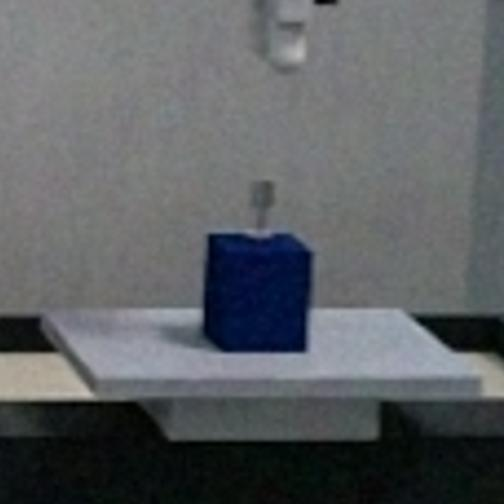

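Emit:
move(
  target=[0,0,0.1545,0,0,0,-0.75,-0.1,-0.58,-0.7,0,0,0,0,-0.758,0.1,-0.58,-0.7,0,0,0,0,0.5,0.5,0,0,0,0,0,0,0,0,0,0,0,0,0,0,-0.75,0,-0.576,-0.696,0,0,0,0,0.5,0.5],
  speed=0.2,
)

Emit:
execute_actions(
  actions=[
    [[0,0,0,0,0,0,-0.79,0,-0.58,-0.7,0,0,0,0,-0.718,0,-0.58,-0.7,0,0,0,0,0.5,0.5,0,0,0,0,0,0,0,0,0,0,0,0,0,0,-0.75,0,-0.576,-0.696,0,0,0,0,0.5,0.5],[0,0,0,0,0,0,-0.79,0,-0.58,-0.7,0,0,0,0,-0.718,0,-0.58,-0.7,0,0,0,0,0.5,0.5,0,0,0,0,0,0,0,0,0,0,0,0,0,0,-0.75,0,-0.576,-0.696,0,0,0,0,0.5,0.5],[0,0,0,0,0,0,-0.79,0.23,-0.58,-0.7,0,0,0,0,-0.718,-0.23,-0.58,-0.7,0,0,0,0,0.5,0.5,0,0,0,0,0,0,0,0,0,0,0,0,0,0,-0.75,0,-0.576,-0.696,0,0,0,0,0.5,0.5]],
  ],
)

Emit:
execute_actions(
  actions=[
    [[0,0,0,0,0,0,-0.66,0.23,-0.58,-0.7,0,0,0,0,-0.848,-0.23,-0.58,-0.7,0,0,0,0,0.5,0.5,0,0,0,0,0,0,0,0,0,0,0,0,0,0,-0.75,0,-0.576,-0.696,0,0,0,0,0.5,0.5]],
  ],
)

Scene clock: 132.87 s.
left_arm: end_effector_position=(+0.5674, +0.1901, +0.4169) hand_goal=(-0.750, -0.100, -0.580, -0.700, +0.000, +0.000, +0.000, +0.000, -0.758, +0.100, -0.580, -0.700, +0.000, +0.000, +0.000, +0.000) hand_measured=(-0.746, -0.096, -0.582, -0.700, +0.000, +0.000, +0.000, +0.000, -0.758, +0.096, -0.578, -0.700, -0.006, +0.000, +0.000, -0.002) hand_current_ma=(+3, +2, -1, +0, +0, +0, +0, +0, +0, -2, +1, +0, -6, +0, +0, -1) hand_state=(goal, goal, goal, goal, goal, goal, goal, goal, goal, goal, goal, goal, goal, goal, goal, goal) hand_current_limit=0.50 hand_speed=0.50 end_effector_quat_wxyz=(+0.000, +1.000, -0.017, +0.000) | right_arm: end_effector_position=(+0.3152, +0.4381, +0.2599) hand_goal=(+0.000, +0.000, +0.000, +0.000, +0.000, +0.000, +0.000, +0.000, -0.750, +0.000, -0.576, -0.696, +0.000, +0.000, +0.000, +0.000) hand_measured=(-0.006, +0.000, +0.000, -0.002, -0.002, +0.000, +0.000, -0.002, -0.750, +0.002, -0.576, -0.696, -0.006, +0.000, +0.000, -0.002) hand_current_ma=(-3, +0, +0, -1, -1, +0, +0, +0, +0, +0, +0, +0, -3, +0, +0, -1) hand_state=(goal, goal, goal, goal, goal, goal, goal, goal, goal, goal, goal, goal, goal, goal, goal, goal) hand_current_limit=0.50 hand_speed=0.50 end_effector_quat_wxyz=(+0.000, +0.174, +0.985, +0.000)
Joint positions: left_arm=[-2.456 -1.842 -1.109 -1.761 1.571 2.291] | right_arm=[0.645 -1.685 1.931 -1.816 -1.572 5.707]
Joint torques (N m): left_arm=[9.79 42.66 10.01 4.56 -2.7 -2.33] | right_arm=[-1.46 -19.89 -14.63 -4.19 1.88 1.5]
Wrist force (N): left_arm=[0.0 -0.4 -0.2] | right_arm=[-0.2 -0.1 -0.1]
Wrist torque (N m): left_arm=[0.09 0.02 -0.03] | right_arm=[0.15 0.00 -0.05]
Wrist force, peak (N): left_arm=[-0.1 -0.3 -1.2] | right_arm=[-0.5 0.0 -0.1]
Hand target: left_arm +0.5674, +0.1901, +0.4168; +0.000, +1.000, -0.017, +0.000 | right_arm +0.3152, +0.4381, +0.2599; +0.000, +0.174, +0.985, +0.000
Off the commanded pose: left_arm 0.000 m, 0 deg | right_arm 0.000 m, 0 deg.
move: done

Scene clock: 133.57 s.
left_arm: end_effector_position=(+0.5674, +0.1901, +0.4168) hand_goal=(-0.790, +0.230, -0.580, -0.700, +0.000, +0.000, +0.000, +0.000, -0.718, -0.230, -0.580, -0.700, +0.000, +0.000, +0.000, +0.000) hand_measured=(-0.798, +0.114, -0.588, -0.704, +0.000, +0.000, +0.000, +0.000, -0.704, -0.090, -0.572, -0.696, -0.006, +0.000, +0.000, -0.002) hand_current_ma=(-8, -284, -7, -3, +0, +0, +0, +0, +18, +377, +7, +2, -6, +0, +0, -1) hand_state=(goal, blocked, goal, goal, goal, goal, goal, goal, goal, blocked, goal, goal, goal, goal, goal, goal) hand_current_limit=0.50 hand_speed=0.50 end_effector_quat_wxyz=(+0.000, +1.000, -0.017, +0.000) | right_arm: end_effector_position=(+0.3152, +0.4381, +0.2599) hand_goal=(+0.000, +0.000, +0.000, +0.000, +0.000, +0.000, +0.000, +0.000, -0.750, +0.000, -0.576, -0.696, +0.000, +0.000, +0.000, +0.000) hand_measured=(-0.006, +0.000, +0.000, -0.002, -0.002, +0.000, +0.000, -0.002, -0.750, +0.002, -0.576, -0.696, -0.006, +0.000, +0.000, -0.002) hand_current_ma=(-3, +0, +0, -1, -1, +0, +0, +0, +0, +0, +0, +0, -3, +0, +0, -1) hand_state=(goal, goal, goal, goal, goal, goal, goal, goal, goal, goal, goal, goal, goal, goal, goal, goal) hand_current_limit=0.50 hand_speed=0.50 end_effector_quat_wxyz=(+0.000, +0.174, +0.985, +0.000)
Joint positions: left_arm=[-2.456 -1.842 -1.109 -1.761 1.57 2.291] | right_arm=[0.645 -1.685 1.931 -1.816 -1.572 5.707]
Joint torques (N m): left_arm=[10.41 43.87 10.89 4.75 -2.86 -2.41] | right_arm=[-1.88 -20.65 -14.95 -4.31 2.02 1.55]
Wrist force (N): left_arm=[0.0 -0.3 2.7] | right_arm=[-0.1 0.2 -0.2]
Wrist torque (N m): left_arm=[-0.11 0.02 -0.03] | right_arm=[0.20 -0.01 -0.03]
Wrist force, peak (N): left_arm=[-0.9 -0.1 2.8] | right_arm=[-0.5 -0.1 -0.1]
Hand target: left_arm +0.5674, +0.1901, +0.4168; +0.000, +1.000, -0.017, +0.000 | right_arm +0.3152, +0.4381, +0.2599; +0.000, +0.174, +0.985, +0.000
Off the commanded pose: left_arm 0.000 m, 0 deg | right_arm 0.000 m, 0 deg.

Scene clock: 134.27 s.
left_arm: end_effector_position=(+0.5674, +0.1901, +0.4168) hand_goal=(-0.660, +0.230, -0.580, -0.700, +0.000, +0.000, +0.000, +0.000, -0.848, -0.230, -0.580, -0.700, +0.000, +0.000, +0.000, +0.000) hand_measured=(-0.768, +0.114, -0.616, -0.718, +0.000, +0.000, +0.000, +0.000, -0.724, -0.090, -0.554, -0.688, -0.006, +0.000, +0.000, -0.002) hand_current_ma=(-344, -284, -63, -23, +0, +0, +0, +0, +412, +377, +38, +12, -6, +0, +0, -1) hand_state=(blocked, blocked, blocked, goal, goal, goal, goal, goal, blocked, blocked, blocked, goal, goal, goal, goal, goal) hand_current_limit=0.50 hand_speed=0.50 end_effector_quat_wxyz=(+0.000, +1.000, -0.017, +0.000) | right_arm: end_effector_position=(+0.3152, +0.4381, +0.2599) hand_goal=(+0.000, +0.000, +0.000, +0.000, +0.000, +0.000, +0.000, +0.000, -0.750, +0.000, -0.576, -0.696, +0.000, +0.000, +0.000, +0.000) hand_measured=(-0.006, +0.000, +0.000, -0.002, -0.002, +0.000, +0.000, -0.002, -0.750, +0.002, -0.576, -0.696, -0.006, +0.000, +0.000, -0.002) hand_current_ma=(-3, +0, +0, -1, -1, +0, +0, +0, +0, +0, +0, +0, -3, +0, +0, -1) hand_state=(goal, goal, goal, goal, goal, goal, goal, goal, goal, goal, goal, goal, goal, goal, goal, goal) hand_current_limit=0.50 hand_speed=0.50 end_effector_quat_wxyz=(+0.000, +0.174, +0.985, +0.000)
Joint positions: left_arm=[-2.456 -1.842 -1.109 -1.761 1.57 2.291] | right_arm=[0.645 -1.685 1.931 -1.816 -1.572 5.707]
Joint torques (N m): left_arm=[8.9 42.45 11.06 2.57 -3.01 -2.33] | right_arm=[-2.08 -20.41 -14.83 -4.17 1.92 1.46]
Wrist force (N): left_arm=[0.1 -0.5 0.8] | right_arm=[-0.2 -0.1 -0.1]
Wrist torque (N m): left_arm=[0.10 0.09 -0.02] | right_arm=[0.15 0.01 -0.06]
Wrist force, peak (N): left_arm=[-0.2 -0.1 2.7] | right_arm=[-0.4 -0.1 0.0]
Hand target: left_arm +0.5674, +0.1901, +0.4168; +0.000, +1.000, -0.017, +0.000 | right_arm +0.3152, +0.4381, +0.2599; +0.000, +0.174, +0.985, +0.000
Off the commanded pose: left_arm 0.000 m, 0 deg | right_arm 0.000 m, 0 deg.

Emit:
execute_actions(
  actions=[
    [[0,0,0,0,0,0,-0.77,0,-0.58,-0.7,0,0,0,0,-0.72,0,-0.58,-0.7,0,0,0,0,0.5,0.5,0,0,0,0,0,0,0,0,0,0,0,0,0,0,-0.75,0,-0.576,-0.696,0,0,0,0,0.5,0.5],[0,0,0,0,0,0,-0.75,0,-0.58,-0.7,0,0,0,0,-0.758,0,-0.58,-0.7,0,0,0,0,0.5,0.5,0,0,0,0,0,0,0,0,0,0,0,0,0,0,-0.75,0,-0.576,-0.696,0,0,0,0,0.5,0.5],[0,0,0,0,0,0,-0.75,0,-0.58,-0.7,0,0,0,0,-0.758,0,-0.58,-0.7,0,0,0,0,0.5,0.5,0,0,0,0,0,0,0,0,0,0,0,0,0,0,-0.75,0,-0.576,-0.696,0,0,0,0,0.5,0.5],[0,0,0,0,0,0,-0.75,0.23,-0.58,-0.7,0,0,0,0,-0.758,-0.23,-0.58,-0.7,0,0,0,0,0.5,0.5,0,0,0,0,0,0,0,0,0,0,0,0,0,0,-0.75,0,-0.576,-0.696,0,0,0,0,0.5,0.5],[0,0,0,0,0,0,-0.75,0.23,-0.58,-0.7,0,0,0,0,-0.758,-0.23,-0.58,-0.7,0,0,0,0,0.5,0.5,0,0,0,0,0,0,0,0,0,0,0,0,0,0,-0.75,0,-0.576,-0.696,0,0,0,0,0.5,0.5],[0,0,0,0,0,0,-0.67,0.23,-0.58,-0.7,0,0,0,0,-0.838,-0.23,-0.58,-0.7,0,0,0,0,0.5,0.5,0,0,0,0,0,0,0,0,0,0,0,0,0,0,-0.75,0,-0.576,-0.696,0,0,0,0,0.5,0.5]],
  ],
)

Scene clock: 135.83 s.
left_arm: end_effector_position=(+0.5674, +0.1901, +0.4168) hand_goal=(-0.670, +0.230, -0.580, -0.700, +0.000, +0.000, +0.000, +0.000, -0.838, -0.230, -0.580, -0.700, +0.000, +0.000, +0.000, +0.000) hand_measured=(-0.686, +0.104, -0.584, -0.702, +0.000, +0.000, +0.000, +0.000, -0.816, -0.106, -0.576, -0.698, -0.006, +0.000, +0.000, -0.002) hand_current_ma=(-22, -323, -2, -1, +0, +0, +0, +0, +33, +315, +2, +1, -6, +0, +0, -1) hand_state=(goal, blocked, goal, goal, goal, goal, goal, goal, blocked, blocked, goal, goal, goal, goal, goal, goal) hand_current_limit=0.50 hand_speed=0.50 end_effector_quat_wxyz=(+0.000, +1.000, -0.017, +0.000) | right_arm: end_effector_position=(+0.3152, +0.4381, +0.2599) hand_goal=(+0.000, +0.000, +0.000, +0.000, +0.000, +0.000, +0.000, +0.000, -0.750, +0.000, -0.576, -0.696, +0.000, +0.000, +0.000, +0.000) hand_measured=(-0.006, +0.000, +0.000, -0.002, -0.002, +0.000, +0.000, -0.002, -0.750, +0.002, -0.576, -0.696, -0.006, +0.000, +0.000, -0.002) hand_current_ma=(-3, +0, +0, -1, -1, +0, +0, +0, +0, +0, +0, +0, -3, +0, +0, -1) hand_state=(goal, goal, goal, goal, goal, goal, goal, goal, goal, goal, goal, goal, goal, goal, goal, goal) hand_current_limit=0.50 hand_speed=0.50 end_effector_quat_wxyz=(+0.000, +0.174, +0.985, +0.000)
Joint positions: left_arm=[-2.456 -1.842 -1.109 -1.761 1.57 2.291] | right_arm=[0.645 -1.685 1.931 -1.816 -1.572 5.707]
Joint torques (N m): left_arm=[7.94 38.36 11.34 0.13 -2.06 -2.27] | right_arm=[-1.82 -20.42 -15.13 -4.19 1.93 1.49]
Wrist force (N): left_arm=[-0.3 -0.2 -0.2] | right_arm=[0.0 -0.1 -0.1]
Wrist torque (N m): left_arm=[0.14 0.05 -0.05] | right_arm=[0.15 -0.02 -0.03]
Wrist force, peak (N): left_arm=[0.1 -0.5 2.8] | right_arm=[-0.5 -0.1 -0.1]
Hand target: left_arm +0.5674, +0.1901, +0.4168; +0.000, +1.000, -0.017, +0.000 | right_arm +0.3152, +0.4381, +0.2599; +0.000, +0.174, +0.985, +0.000
Off the commanded pose: left_arm 0.000 m, 0 deg | right_arm 0.000 m, 0 deg.

Emit:
execute_actions(
  actions=[
    [[0,0,0,0,0,0,-0.67,0,-0.58,-0.7,0,0,0,0,-0.838,0,-0.58,-0.7,0,0,0,0,0.5,0.5,0,0,0,0,0,0,0,0,0,0,0,0,0,0,-0.75,0,-0.576,-0.696,0,0,0,0,0.5,0.5],[0,0,0,0,0,0,-0.77,0,-0.58,-0.7,0,0,0,0,-0.738,0,-0.58,-0.7,0,0,0,0,0.5,0.5,0,0,0,0,0,0,0,0,0,0,0,0,0,0,-0.75,0,-0.576,-0.696,0,0,0,0,0.5,0.5],[0,0,0,0,0,0,-0.77,0,-0.58,-0.7,0,0,0,0,-0.738,0,-0.58,-0.7,0,0,0,0,0.5,0.5,0,0,0,0,0,0,0,0,0,0,0,0,0,0,-0.75,0,-0.576,-0.696,0,0,0,0,0.5,0.5],[0,0,0,0,0,0,-0.77,0.23,-0.58,-0.7,0,0,0,0,-0.738,-0.23,-0.58,-0.7,0,0,0,0,0.5,0.5,0,0,0,0,0,0,0,0,0,0,0,0,0,0,-0.75,0,-0.576,-0.696,0,0,0,0,0.5,0.5],[0,0,0,0,0,0,-0.77,0.23,-0.58,-0.7,0,0,0,0,-0.738,-0.23,-0.58,-0.7,0,0,0,0,0.5,0.5,0,0,0,0,0,0,0,0,0,0,0,0,0,0,-0.75,0,-0.576,-0.696,0,0,0,0,0.5,0.5],[0,0,0,0,0,0,-0.67,0.23,-0.58,-0.7,0,0,0,0,-0.838,-0.23,-0.58,-0.7,0,0,0,0,0.5,0.5,0,0,0,0,0,0,0,0,0,0,0,0,0,0,-0.75,0,-0.576,-0.696,0,0,0,0,0.5,0.5]],
  ],
)

Scene clock: 137.13 s.
left_arm: end_effector_position=(+0.5674, +0.1901, +0.4168) hand_goal=(-0.670, +0.230, -0.580, -0.700, +0.000, +0.000, +0.000, +0.000, -0.838, -0.230, -0.580, -0.700, +0.000, +0.000, +0.000, +0.000) hand_measured=(-0.688, +0.102, -0.586, -0.704, +0.000, +0.000, +0.000, +0.000, -0.816, -0.106, -0.576, -0.698, -0.006, +0.000, +0.000, -0.002) hand_current_ma=(-24, -328, -4, -2, +0, +0, +0, +0, +33, +313, +3, +1, -6, +0, +0, -1) hand_state=(goal, blocked, goal, goal, goal, goal, goal, goal, blocked, blocked, goal, goal, goal, goal, goal, goal) hand_current_limit=0.50 hand_speed=0.50 end_effector_quat_wxyz=(+0.000, +1.000, -0.017, +0.000) | right_arm: end_effector_position=(+0.3152, +0.4381, +0.2599) hand_goal=(+0.000, +0.000, +0.000, +0.000, +0.000, +0.000, +0.000, +0.000, -0.750, +0.000, -0.576, -0.696, +0.000, +0.000, +0.000, +0.000) hand_measured=(-0.006, +0.000, +0.000, -0.002, -0.002, +0.000, +0.000, -0.002, -0.750, +0.002, -0.576, -0.696, -0.006, +0.000, +0.000, -0.002) hand_current_ma=(-3, +0, +0, -1, -1, +0, +0, +0, +0, +0, +0, +0, -3, +0, +0, -1) hand_state=(goal, goal, goal, goal, goal, goal, goal, goal, goal, goal, goal, goal, goal, goal, goal, goal) hand_current_limit=0.50 hand_speed=0.50 end_effector_quat_wxyz=(+0.000, +0.174, +0.985, +0.000)
Joint positions: left_arm=[-2.456 -1.842 -1.109 -1.761 1.57 2.291] | right_arm=[0.645 -1.685 1.931 -1.816 -1.572 5.707]
Joint torques (N m): left_arm=[5.54 36.19 15.99 1.73 -0.19 -2.29] | right_arm=[-2.21 -21.26 -14.79 -4.29 1.94 1.39]
Wrist force (N): left_arm=[-0.2 -0.2 -0.1] | right_arm=[-0.1 0.0 -0.1]
Wrist torque (N m): left_arm=[0.11 0.05 -0.04] | right_arm=[0.16 -0.01 -0.03]
Wrist force, peak (N): left_arm=[0.3 -0.4 3.6] | right_arm=[-0.4 -0.2 -0.3]
Hand target: left_arm +0.5674, +0.1901, +0.4168; +0.000, +1.000, -0.017, +0.000 | right_arm +0.3152, +0.4381, +0.2599; +0.000, +0.174, +0.985, +0.000
Off the commanded pose: left_arm 0.000 m, 0 deg | right_arm 0.000 m, 0 deg.

Emit:
execute_actions(
  actions=[
    [[0,0,0,0,0,0,-0.67,0,-0.58,-0.7,0,0,0,0,-0.838,0,-0.58,-0.7,0,0,0,0,0.5,0.5,0,0,0,0,0,0,0,0,0,0,0,0,0,0,-0.75,0,-0.576,-0.696,0,0,0,0,0.5,0.5],[0,0,0,0,0,0,-0.77,0,-0.58,-0.7,0,0,0,0,-0.738,0,-0.58,-0.7,0,0,0,0,0.5,0.5,0,0,0,0,0,0,0,0,0,0,0,0,0,0,-0.75,0,-0.576,-0.696,0,0,0,0,0.5,0.5],[0,0,0,0,0,0,-0.77,0,-0.58,-0.7,0,0,0,0,-0.738,0,-0.58,-0.7,0,0,0,0,0.5,0.5,0,0,0,0,0,0,0,0,0,0,0,0,0,0,-0.75,0,-0.576,-0.696,0,0,0,0,0.5,0.5],[0,0,0,0,0,0,-0.77,0.23,-0.58,-0.7,0,0,0,0,-0.738,-0.23,-0.58,-0.7,0,0,0,0,0.5,0.5,0,0,0,0,0,0,0,0,0,0,0,0,0,0,-0.75,0,-0.576,-0.696,0,0,0,0,0.5,0.5],[0,0,0,0,0,0,-0.77,0.23,-0.58,-0.7,0,0,0,0,-0.738,-0.23,-0.58,-0.7,0,0,0,0,0.5,0.5,0,0,0,0,0,0,0,0,0,0,0,0,0,0,-0.75,0,-0.576,-0.696,0,0,0,0,0.5,0.5],[0,0,0,0,0,0,-0.67,0.23,-0.58,-0.7,0,0,0,0,-0.838,-0.23,-0.58,-0.7,0,0,0,0,0.5,0.5,0,0,0,0,0,0,0,0,0,0,0,0,0,0,-0.75,0,-0.576,-0.696,0,0,0,0,0.5,0.5]],
    [[0,0,0,0,0,0,-0.67,0,-0.58,-0.7,0,0,0,0,-0.838,0,-0.58,-0.7,0,0,0,0,0.5,0.5,0,0,0,0,0,0,0,0,0,0,0,0,0,0,-0.75,0,-0.576,-0.696,0,0,0,0,0.5,0.5],[0,0,0,0,0,0,-0.77,0,-0.58,-0.7,0,0,0,0,-0.738,0,-0.58,-0.7,0,0,0,0,0.5,0.5,0,0,0,0,0,0,0,0,0,0,0,0,0,0,-0.75,0,-0.576,-0.696,0,0,0,0,0.5,0.5],[0,0,0,0,0,0,-0.77,0,-0.58,-0.7,0,0,0,0,-0.738,0,-0.58,-0.7,0,0,0,0,0.5,0.5,0,0,0,0,0,0,0,0,0,0,0,0,0,0,-0.75,0,-0.576,-0.696,0,0,0,0,0.5,0.5],[0,0,0,0,0,0,-0.77,0.23,-0.58,-0.7,0,0,0,0,-0.738,-0.23,-0.58,-0.7,0,0,0,0,0.5,0.5,0,0,0,0,0,0,0,0,0,0,0,0,0,0,-0.75,0,-0.576,-0.696,0,0,0,0,0.5,0.5],[0,0,0,0,0,0,-0.77,0.23,-0.58,-0.7,0,0,0,0,-0.738,-0.23,-0.58,-0.7,0,0,0,0,0.5,0.5,0,0,0,0,0,0,0,0,0,0,0,0,0,0,-0.75,0,-0.576,-0.696,0,0,0,0,0.5,0.5],[0,0,0,0,0,0,-0.67,0.23,-0.58,-0.7,0,0,0,0,-0.838,-0.23,-0.58,-0.7,0,0,0,0,0.5,0.5,0,0,0,0,0,0,0,0,0,0,0,0,0,0,-0.75,0,-0.576,-0.696,0,0,0,0,0.5,0.5]],
    [[0,0,0,0,0,0,-0.67,0,-0.58,-0.7,0,0,0,0,-0.838,0,-0.58,-0.7,0,0,0,0,0.5,0.5,0,0,0,0,0,0,0,0,0,0,0,0,0,0,-0.75,0,-0.576,-0.696,0,0,0,0,0.5,0.5],[0,0,0,0,0,0,-0.77,0,-0.58,-0.7,0,0,0,0,-0.738,0,-0.58,-0.7,0,0,0,0,0.5,0.5,0,0,0,0,0,0,0,0,0,0,0,0,0,0,-0.75,0,-0.576,-0.696,0,0,0,0,0.5,0.5],[0,0,0,0,0,0,-0.77,0,-0.58,-0.7,0,0,0,0,-0.738,0,-0.58,-0.7,0,0,0,0,0.5,0.5,0,0,0,0,0,0,0,0,0,0,0,0,0,0,-0.75,0,-0.576,-0.696,0,0,0,0,0.5,0.5],[0,0,0,0,0,0,-0.77,0.23,-0.58,-0.7,0,0,0,0,-0.738,-0.23,-0.58,-0.7,0,0,0,0,0.5,0.5,0,0,0,0,0,0,0,0,0,0,0,0,0,0,-0.75,0,-0.576,-0.696,0,0,0,0,0.5,0.5],[0,0,0,0,0,0,-0.77,0.23,-0.58,-0.7,0,0,0,0,-0.738,-0.23,-0.58,-0.7,0,0,0,0,0.5,0.5,0,0,0,0,0,0,0,0,0,0,0,0,0,0,-0.75,0,-0.576,-0.696,0,0,0,0,0.5,0.5],[0,0,0,0,0,0,-0.67,0.23,-0.58,-0.7,0,0,0,0,-0.838,-0.23,-0.58,-0.7,0,0,0,0,0.5,0.5,0,0,0,0,0,0,0,0,0,0,0,0,0,0,-0.75,0,-0.576,-0.696,0,0,0,0,0.5,0.5]],
  ],
  cameras=["cam_left_wrist"],
)

Emit:
zoom_image(
  camera="cam_left_wrist",
  region=[290, 180, 370, 260],
)

Scene clock: 140.70 s.
left_arm: end_effector_position=(+0.5674, +0.1901, +0.4168) hand_goal=(-0.670, +0.230, -0.580, -0.700, +0.000, +0.000, +0.000, +0.000, -0.838, -0.230, -0.580, -0.700, +0.000, +0.000, +0.000, +0.000) hand_measured=(-0.688, +0.102, -0.586, -0.704, +0.000, +0.000, +0.000, +0.000, -0.816, -0.106, -0.576, -0.698, -0.006, +0.000, +0.000, -0.002) hand_current_ma=(-23, -328, -4, -2, +0, +0, +0, +0, +33, +313, +3, +1, -6, +0, +0, -1) hand_state=(goal, blocked, goal, goal, goal, goal, goal, goal, blocked, blocked, goal, goal, goal, goal, goal, goal) hand_current_limit=0.50 hand_speed=0.50 end_effector_quat_wxyz=(+0.000, +1.000, -0.017, +0.000) | right_arm: end_effector_position=(+0.3152, +0.4381, +0.2599) hand_goal=(+0.000, +0.000, +0.000, +0.000, +0.000, +0.000, +0.000, +0.000, -0.750, +0.000, -0.576, -0.696, +0.000, +0.000, +0.000, +0.000) hand_measured=(-0.006, +0.000, +0.000, -0.002, -0.002, +0.000, +0.000, -0.002, -0.750, +0.002, -0.576, -0.696, -0.006, +0.000, +0.000, -0.002) hand_current_ma=(-3, +0, +0, -1, -1, +0, +0, +0, +0, +0, +0, +0, -3, +0, +0, -1) hand_state=(goal, goal, goal, goal, goal, goal, goal, goal, goal, goal, goal, goal, goal, goal, goal, goal) hand_current_limit=0.50 hand_speed=0.50 end_effector_quat_wxyz=(+0.000, +0.174, +0.985, +0.000)
Joint positions: left_arm=[-2.456 -1.842 -1.109 -1.761 1.57 2.291] | right_arm=[0.645 -1.685 1.931 -1.816 -1.572 5.707]
Joint torques (N m): left_arm=[3.59 33.85 25.94 4.28 0.39 -1.89] | right_arm=[-1.96 -21.8 -15.07 -4.2 1.97 1.35]
Wrist force (N): left_arm=[0.0 -0.1 -0.2] | right_arm=[-0.1 0.0 0.0]
Wrist torque (N m): left_arm=[0.13 0.03 -0.04] | right_arm=[0.15 -0.01 -0.04]
Wrist force, peak (N): left_arm=[0.6 -0.5 3.9] | right_arm=[-0.3 -0.4 -0.2]
Hand target: left_arm +0.5674, +0.1901, +0.4168; +0.000, +1.000, -0.017, +0.000 | right_arm +0.3152, +0.4381, +0.2599; +0.000, +0.174, +0.985, +0.000
Off the commanded pose: left_arm 0.000 m, 0 deg | right_arm 0.000 m, 0 deg.
camera_calibration:
cam_left_wrist: T_world_to_cam=[[-0.731826, 0.681483, -0.00337985, 0.260521], [0.433328, 0.469155, 0.769494, -0.703381], [0.525983, 0.561671, -0.638645, -0.013089], [0, 0, 0, 1]] pos_world=[0.502335, 0.159806, 0.533769]
Images, in order (width x height): cam_left_wrist 616x616.

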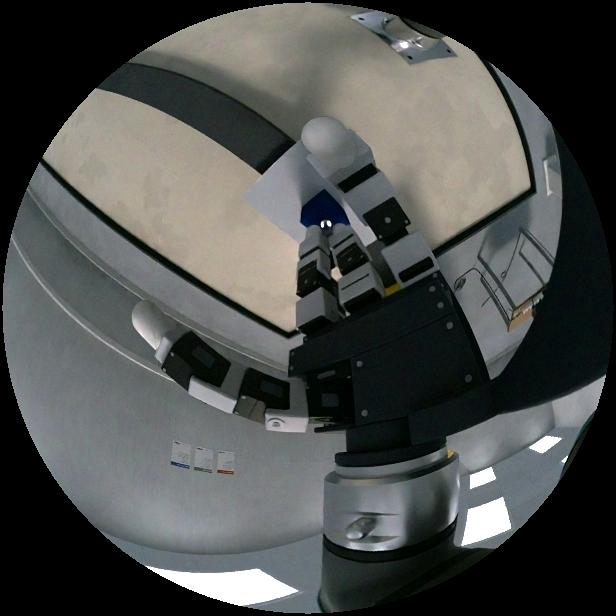

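Scaled by 6.300 from the camera's 616x616 image, which has a finer 880x880 frame.

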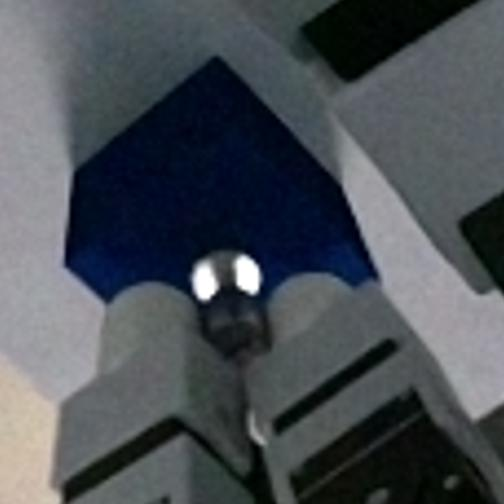

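Emit:
execute_actions(
  actions=[
    [[0,0,0,0,0,0,-0.67,-0.08,-0.58,-0.7,0,0,0,0,-0.838,0.08,-0.58,-0.7,0,0,0,0,0.5,0.5,0,0,0,0,0,0,0,0,0,0,0,0,0,0,-0.75,0,-0.576,-0.696,0,0,0,0,0.5,0.5]],
  ],
)

Emit:
move(
  target=[0,0,-0.1545,0,0,0,-0.75,-0.1,-0.58,-0.7,0,0,0,0,-0.758,0.1,-0.58,-0.7,0,0,0,0,0.5,0.5,0,0,0,0,0,0,0,0,0,0,0,0,0,0,-0.75,0,-0.576,-0.696,0,0,0,0,0.5,0.5],
  speed=0.2,
  cameras=["cam_left_wrist","cam_line"],
)

Emit:
zoom_image(
  camera="cam_left_wrist",
  region=[290, 180, 370, 260],
)

Emit:
zoom_image(
  camera="cam_line",
  region=[583, 230, 613, 260],
)

Scene clock: 141.97 s.
left_arm: end_effector_position=(+0.5674, +0.1901, +0.4168) hand_goal=(-0.670, -0.080, -0.580, -0.700, +0.000, +0.000, +0.000, +0.000, -0.838, +0.080, -0.580, -0.700, +0.000, +0.000, +0.000, +0.000) hand_measured=(-0.672, -0.080, -0.582, -0.704, +0.000, +0.000, +0.000, +0.000, -0.830, +0.078, -0.576, -0.698, -0.006, +0.000, +0.000, -0.002) hand_current_ma=(-1, +0, -1, -2, +0, +0, +0, +0, +8, +0, +2, +1, -6, +0, +0, -1) hand_state=(goal, goal, goal, goal, goal, goal, goal, goal, goal, goal, goal, goal, goal, goal, goal, goal) hand_current_limit=0.50 hand_speed=0.50 end_effector_quat_wxyz=(+0.000, +1.000, -0.017, +0.000) | right_arm: end_effector_position=(+0.3152, +0.4381, +0.2599) hand_goal=(+0.000, +0.000, +0.000, +0.000, +0.000, +0.000, +0.000, +0.000, -0.750, +0.000, -0.576, -0.696, +0.000, +0.000, +0.000, +0.000) hand_measured=(-0.006, +0.000, +0.000, -0.002, -0.002, +0.000, +0.000, -0.002, -0.750, +0.002, -0.576, -0.696, -0.006, +0.000, +0.000, -0.002) hand_current_ma=(-3, +0, +0, -1, -1, +0, +0, +0, +0, +0, +0, +0, -3, +0, +0, -1) hand_state=(goal, goal, goal, goal, goal, goal, goal, goal, goal, goal, goal, goal, goal, goal, goal, goal) hand_current_limit=0.50 hand_speed=0.50 end_effector_quat_wxyz=(+0.000, +0.174, +0.985, +0.000)
Joint positions: left_arm=[-2.456 -1.842 -1.109 -1.761 1.57 2.291] | right_arm=[0.645 -1.685 1.931 -1.816 -1.572 5.707]
Joint torques (N m): left_arm=[2 35.27 29.17 3.91 -1.18 -1.79] | right_arm=[-2.03 -21.94 -14.97 -4.24 1.87 1.23]
Wrist force (N): left_arm=[-0.1 -0.2 0.1] | right_arm=[-0.2 0.1 -0.2]
Wrist torque (N m): left_arm=[0.10 0.03 -0.03] | right_arm=[0.19 0.00 -0.04]
Wrist force, peak (N): left_arm=[-0.2 -0.4 -0.3] | right_arm=[-0.2 -0.3 0.1]
Hand target: left_arm +0.5674, +0.1901, +0.4168; +0.000, +1.000, -0.017, +0.000 | right_arm +0.3152, +0.4381, +0.2599; +0.000, +0.174, +0.985, +0.000
Off the commanded pose: left_arm 0.000 m, 0 deg | right_arm 0.000 m, 0 deg.

Scene clock: 143.20 s.
left_arm: end_effector_position=(+0.5674, +0.1901, +0.5095) hand_goal=(-0.750, -0.100, -0.580, -0.700, +0.000, +0.000, +0.000, +0.000, -0.758, +0.100, -0.580, -0.700, +0.000, +0.000, +0.000, +0.000) hand_measured=(-0.746, -0.096, -0.582, -0.702, +0.000, +0.000, +0.000, +0.000, -0.758, +0.096, -0.578, -0.698, -0.006, +0.000, +0.000, -0.002) hand_current_ma=(+3, +2, -1, -2, +0, +0, +0, +0, +0, -2, +1, +1, -6, +0, +0, -1) hand_state=(goal, goal, goal, goal, goal, goal, goal, goal, goal, goal, goal, goal, goal, goal, goal, goal) hand_current_limit=0.50 hand_speed=0.50 end_effector_quat_wxyz=(+0.000, +1.000, -0.017, +0.000) | right_arm: end_effector_position=(+0.3152, +0.4381, +0.2599) hand_goal=(+0.000, +0.000, +0.000, +0.000, +0.000, +0.000, +0.000, +0.000, -0.750, +0.000, -0.576, -0.696, +0.000, +0.000, +0.000, +0.000) hand_measured=(-0.006, +0.000, +0.000, -0.002, -0.002, +0.000, +0.000, -0.002, -0.750, +0.002, -0.576, -0.696, -0.006, +0.000, +0.000, -0.002) hand_current_ma=(-3, +0, +0, -1, -1, +0, +0, +0, +0, +0, +0, +0, -3, +0, +0, -1) hand_state=(goal, goal, goal, goal, goal, goal, goal, goal, goal, goal, goal, goal, goal, goal, goal, goal) hand_current_limit=0.50 hand_speed=0.50 end_effector_quat_wxyz=(+0.000, +0.174, +0.985, +0.000)
Joint positions: left_arm=[-2.456 -1.93 -0.738 -2.044 1.57 2.291] | right_arm=[0.645 -1.685 1.931 -1.816 -1.572 5.707]
Joint torques (N m): left_arm=[-12.7 30.31 32.25 -0.49 2.79 2.75] | right_arm=[-2.11 -22.04 -14.73 -4.26 1.92 1.26]
Wrist force (N): left_arm=[0.0 -0.3 -0.1] | right_arm=[0.0 0.0 -0.2]
Wrist torque (N m): left_arm=[0.11 0.02 0.02] | right_arm=[0.16 -0.02 -0.04]
Wrist force, peak (N): left_arm=[0.0 -0.2 -1.3] | right_arm=[-0.4 -0.1 -0.3]
Hand target: left_arm +0.5674, +0.1901, +0.5095; +0.000, +1.000, -0.017, +0.000 | right_arm +0.3152, +0.4381, +0.2599; +0.000, +0.174, +0.985, +0.000
Off the commanded pose: left_arm 0.000 m, 0 deg | right_arm 0.000 m, 0 deg.
move: done
camera_calibration:
cam_left_wrist: T_world_to_cam=[[-0.731857, 0.681449, -0.0034348, 0.260817], [0.433275, 0.469204, 0.769493, -0.774574], [0.525982, 0.561671, -0.638645, 0.0461027], [0, 0, 0, 1]] pos_world=[0.502235, 0.159806, 0.626369]
Images, in order (width x height): cam_line 896x504, cam_left_wrist 616x616.

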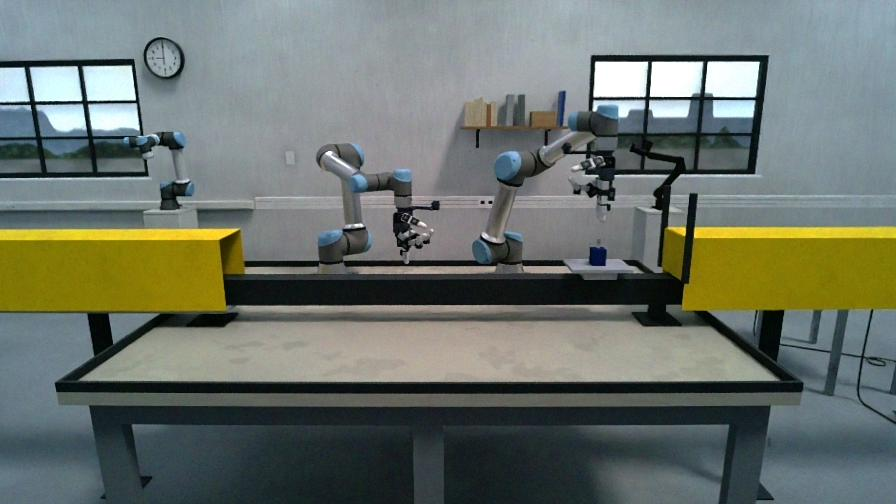

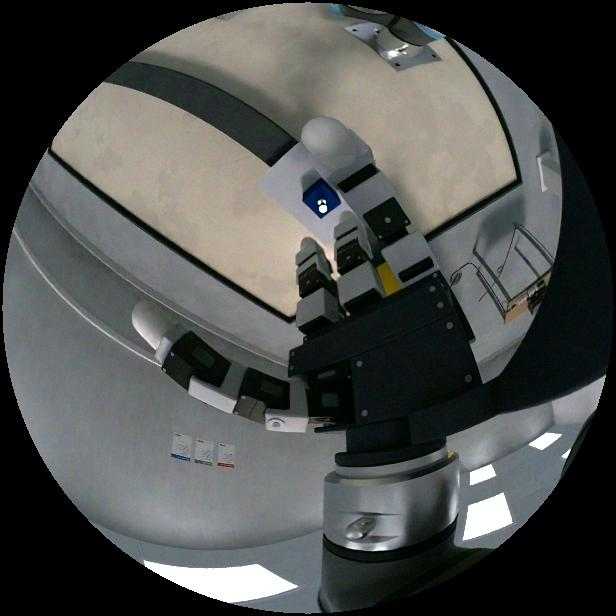

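Scaled by 6.300 from the camera's 616x616 image, which has a finer 880x880 frame.

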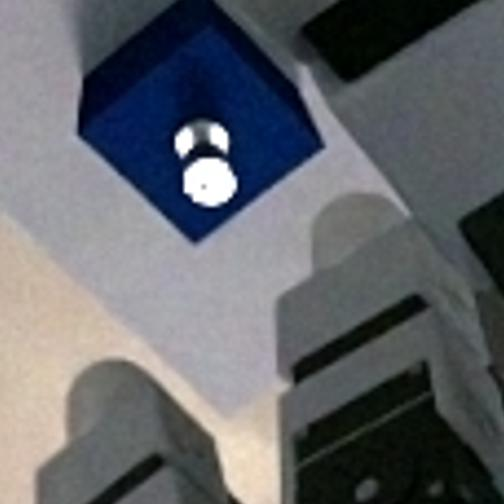

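Scaled by 16.800 from the camera's 896x504 image, which has a finer 1280x720 frame.

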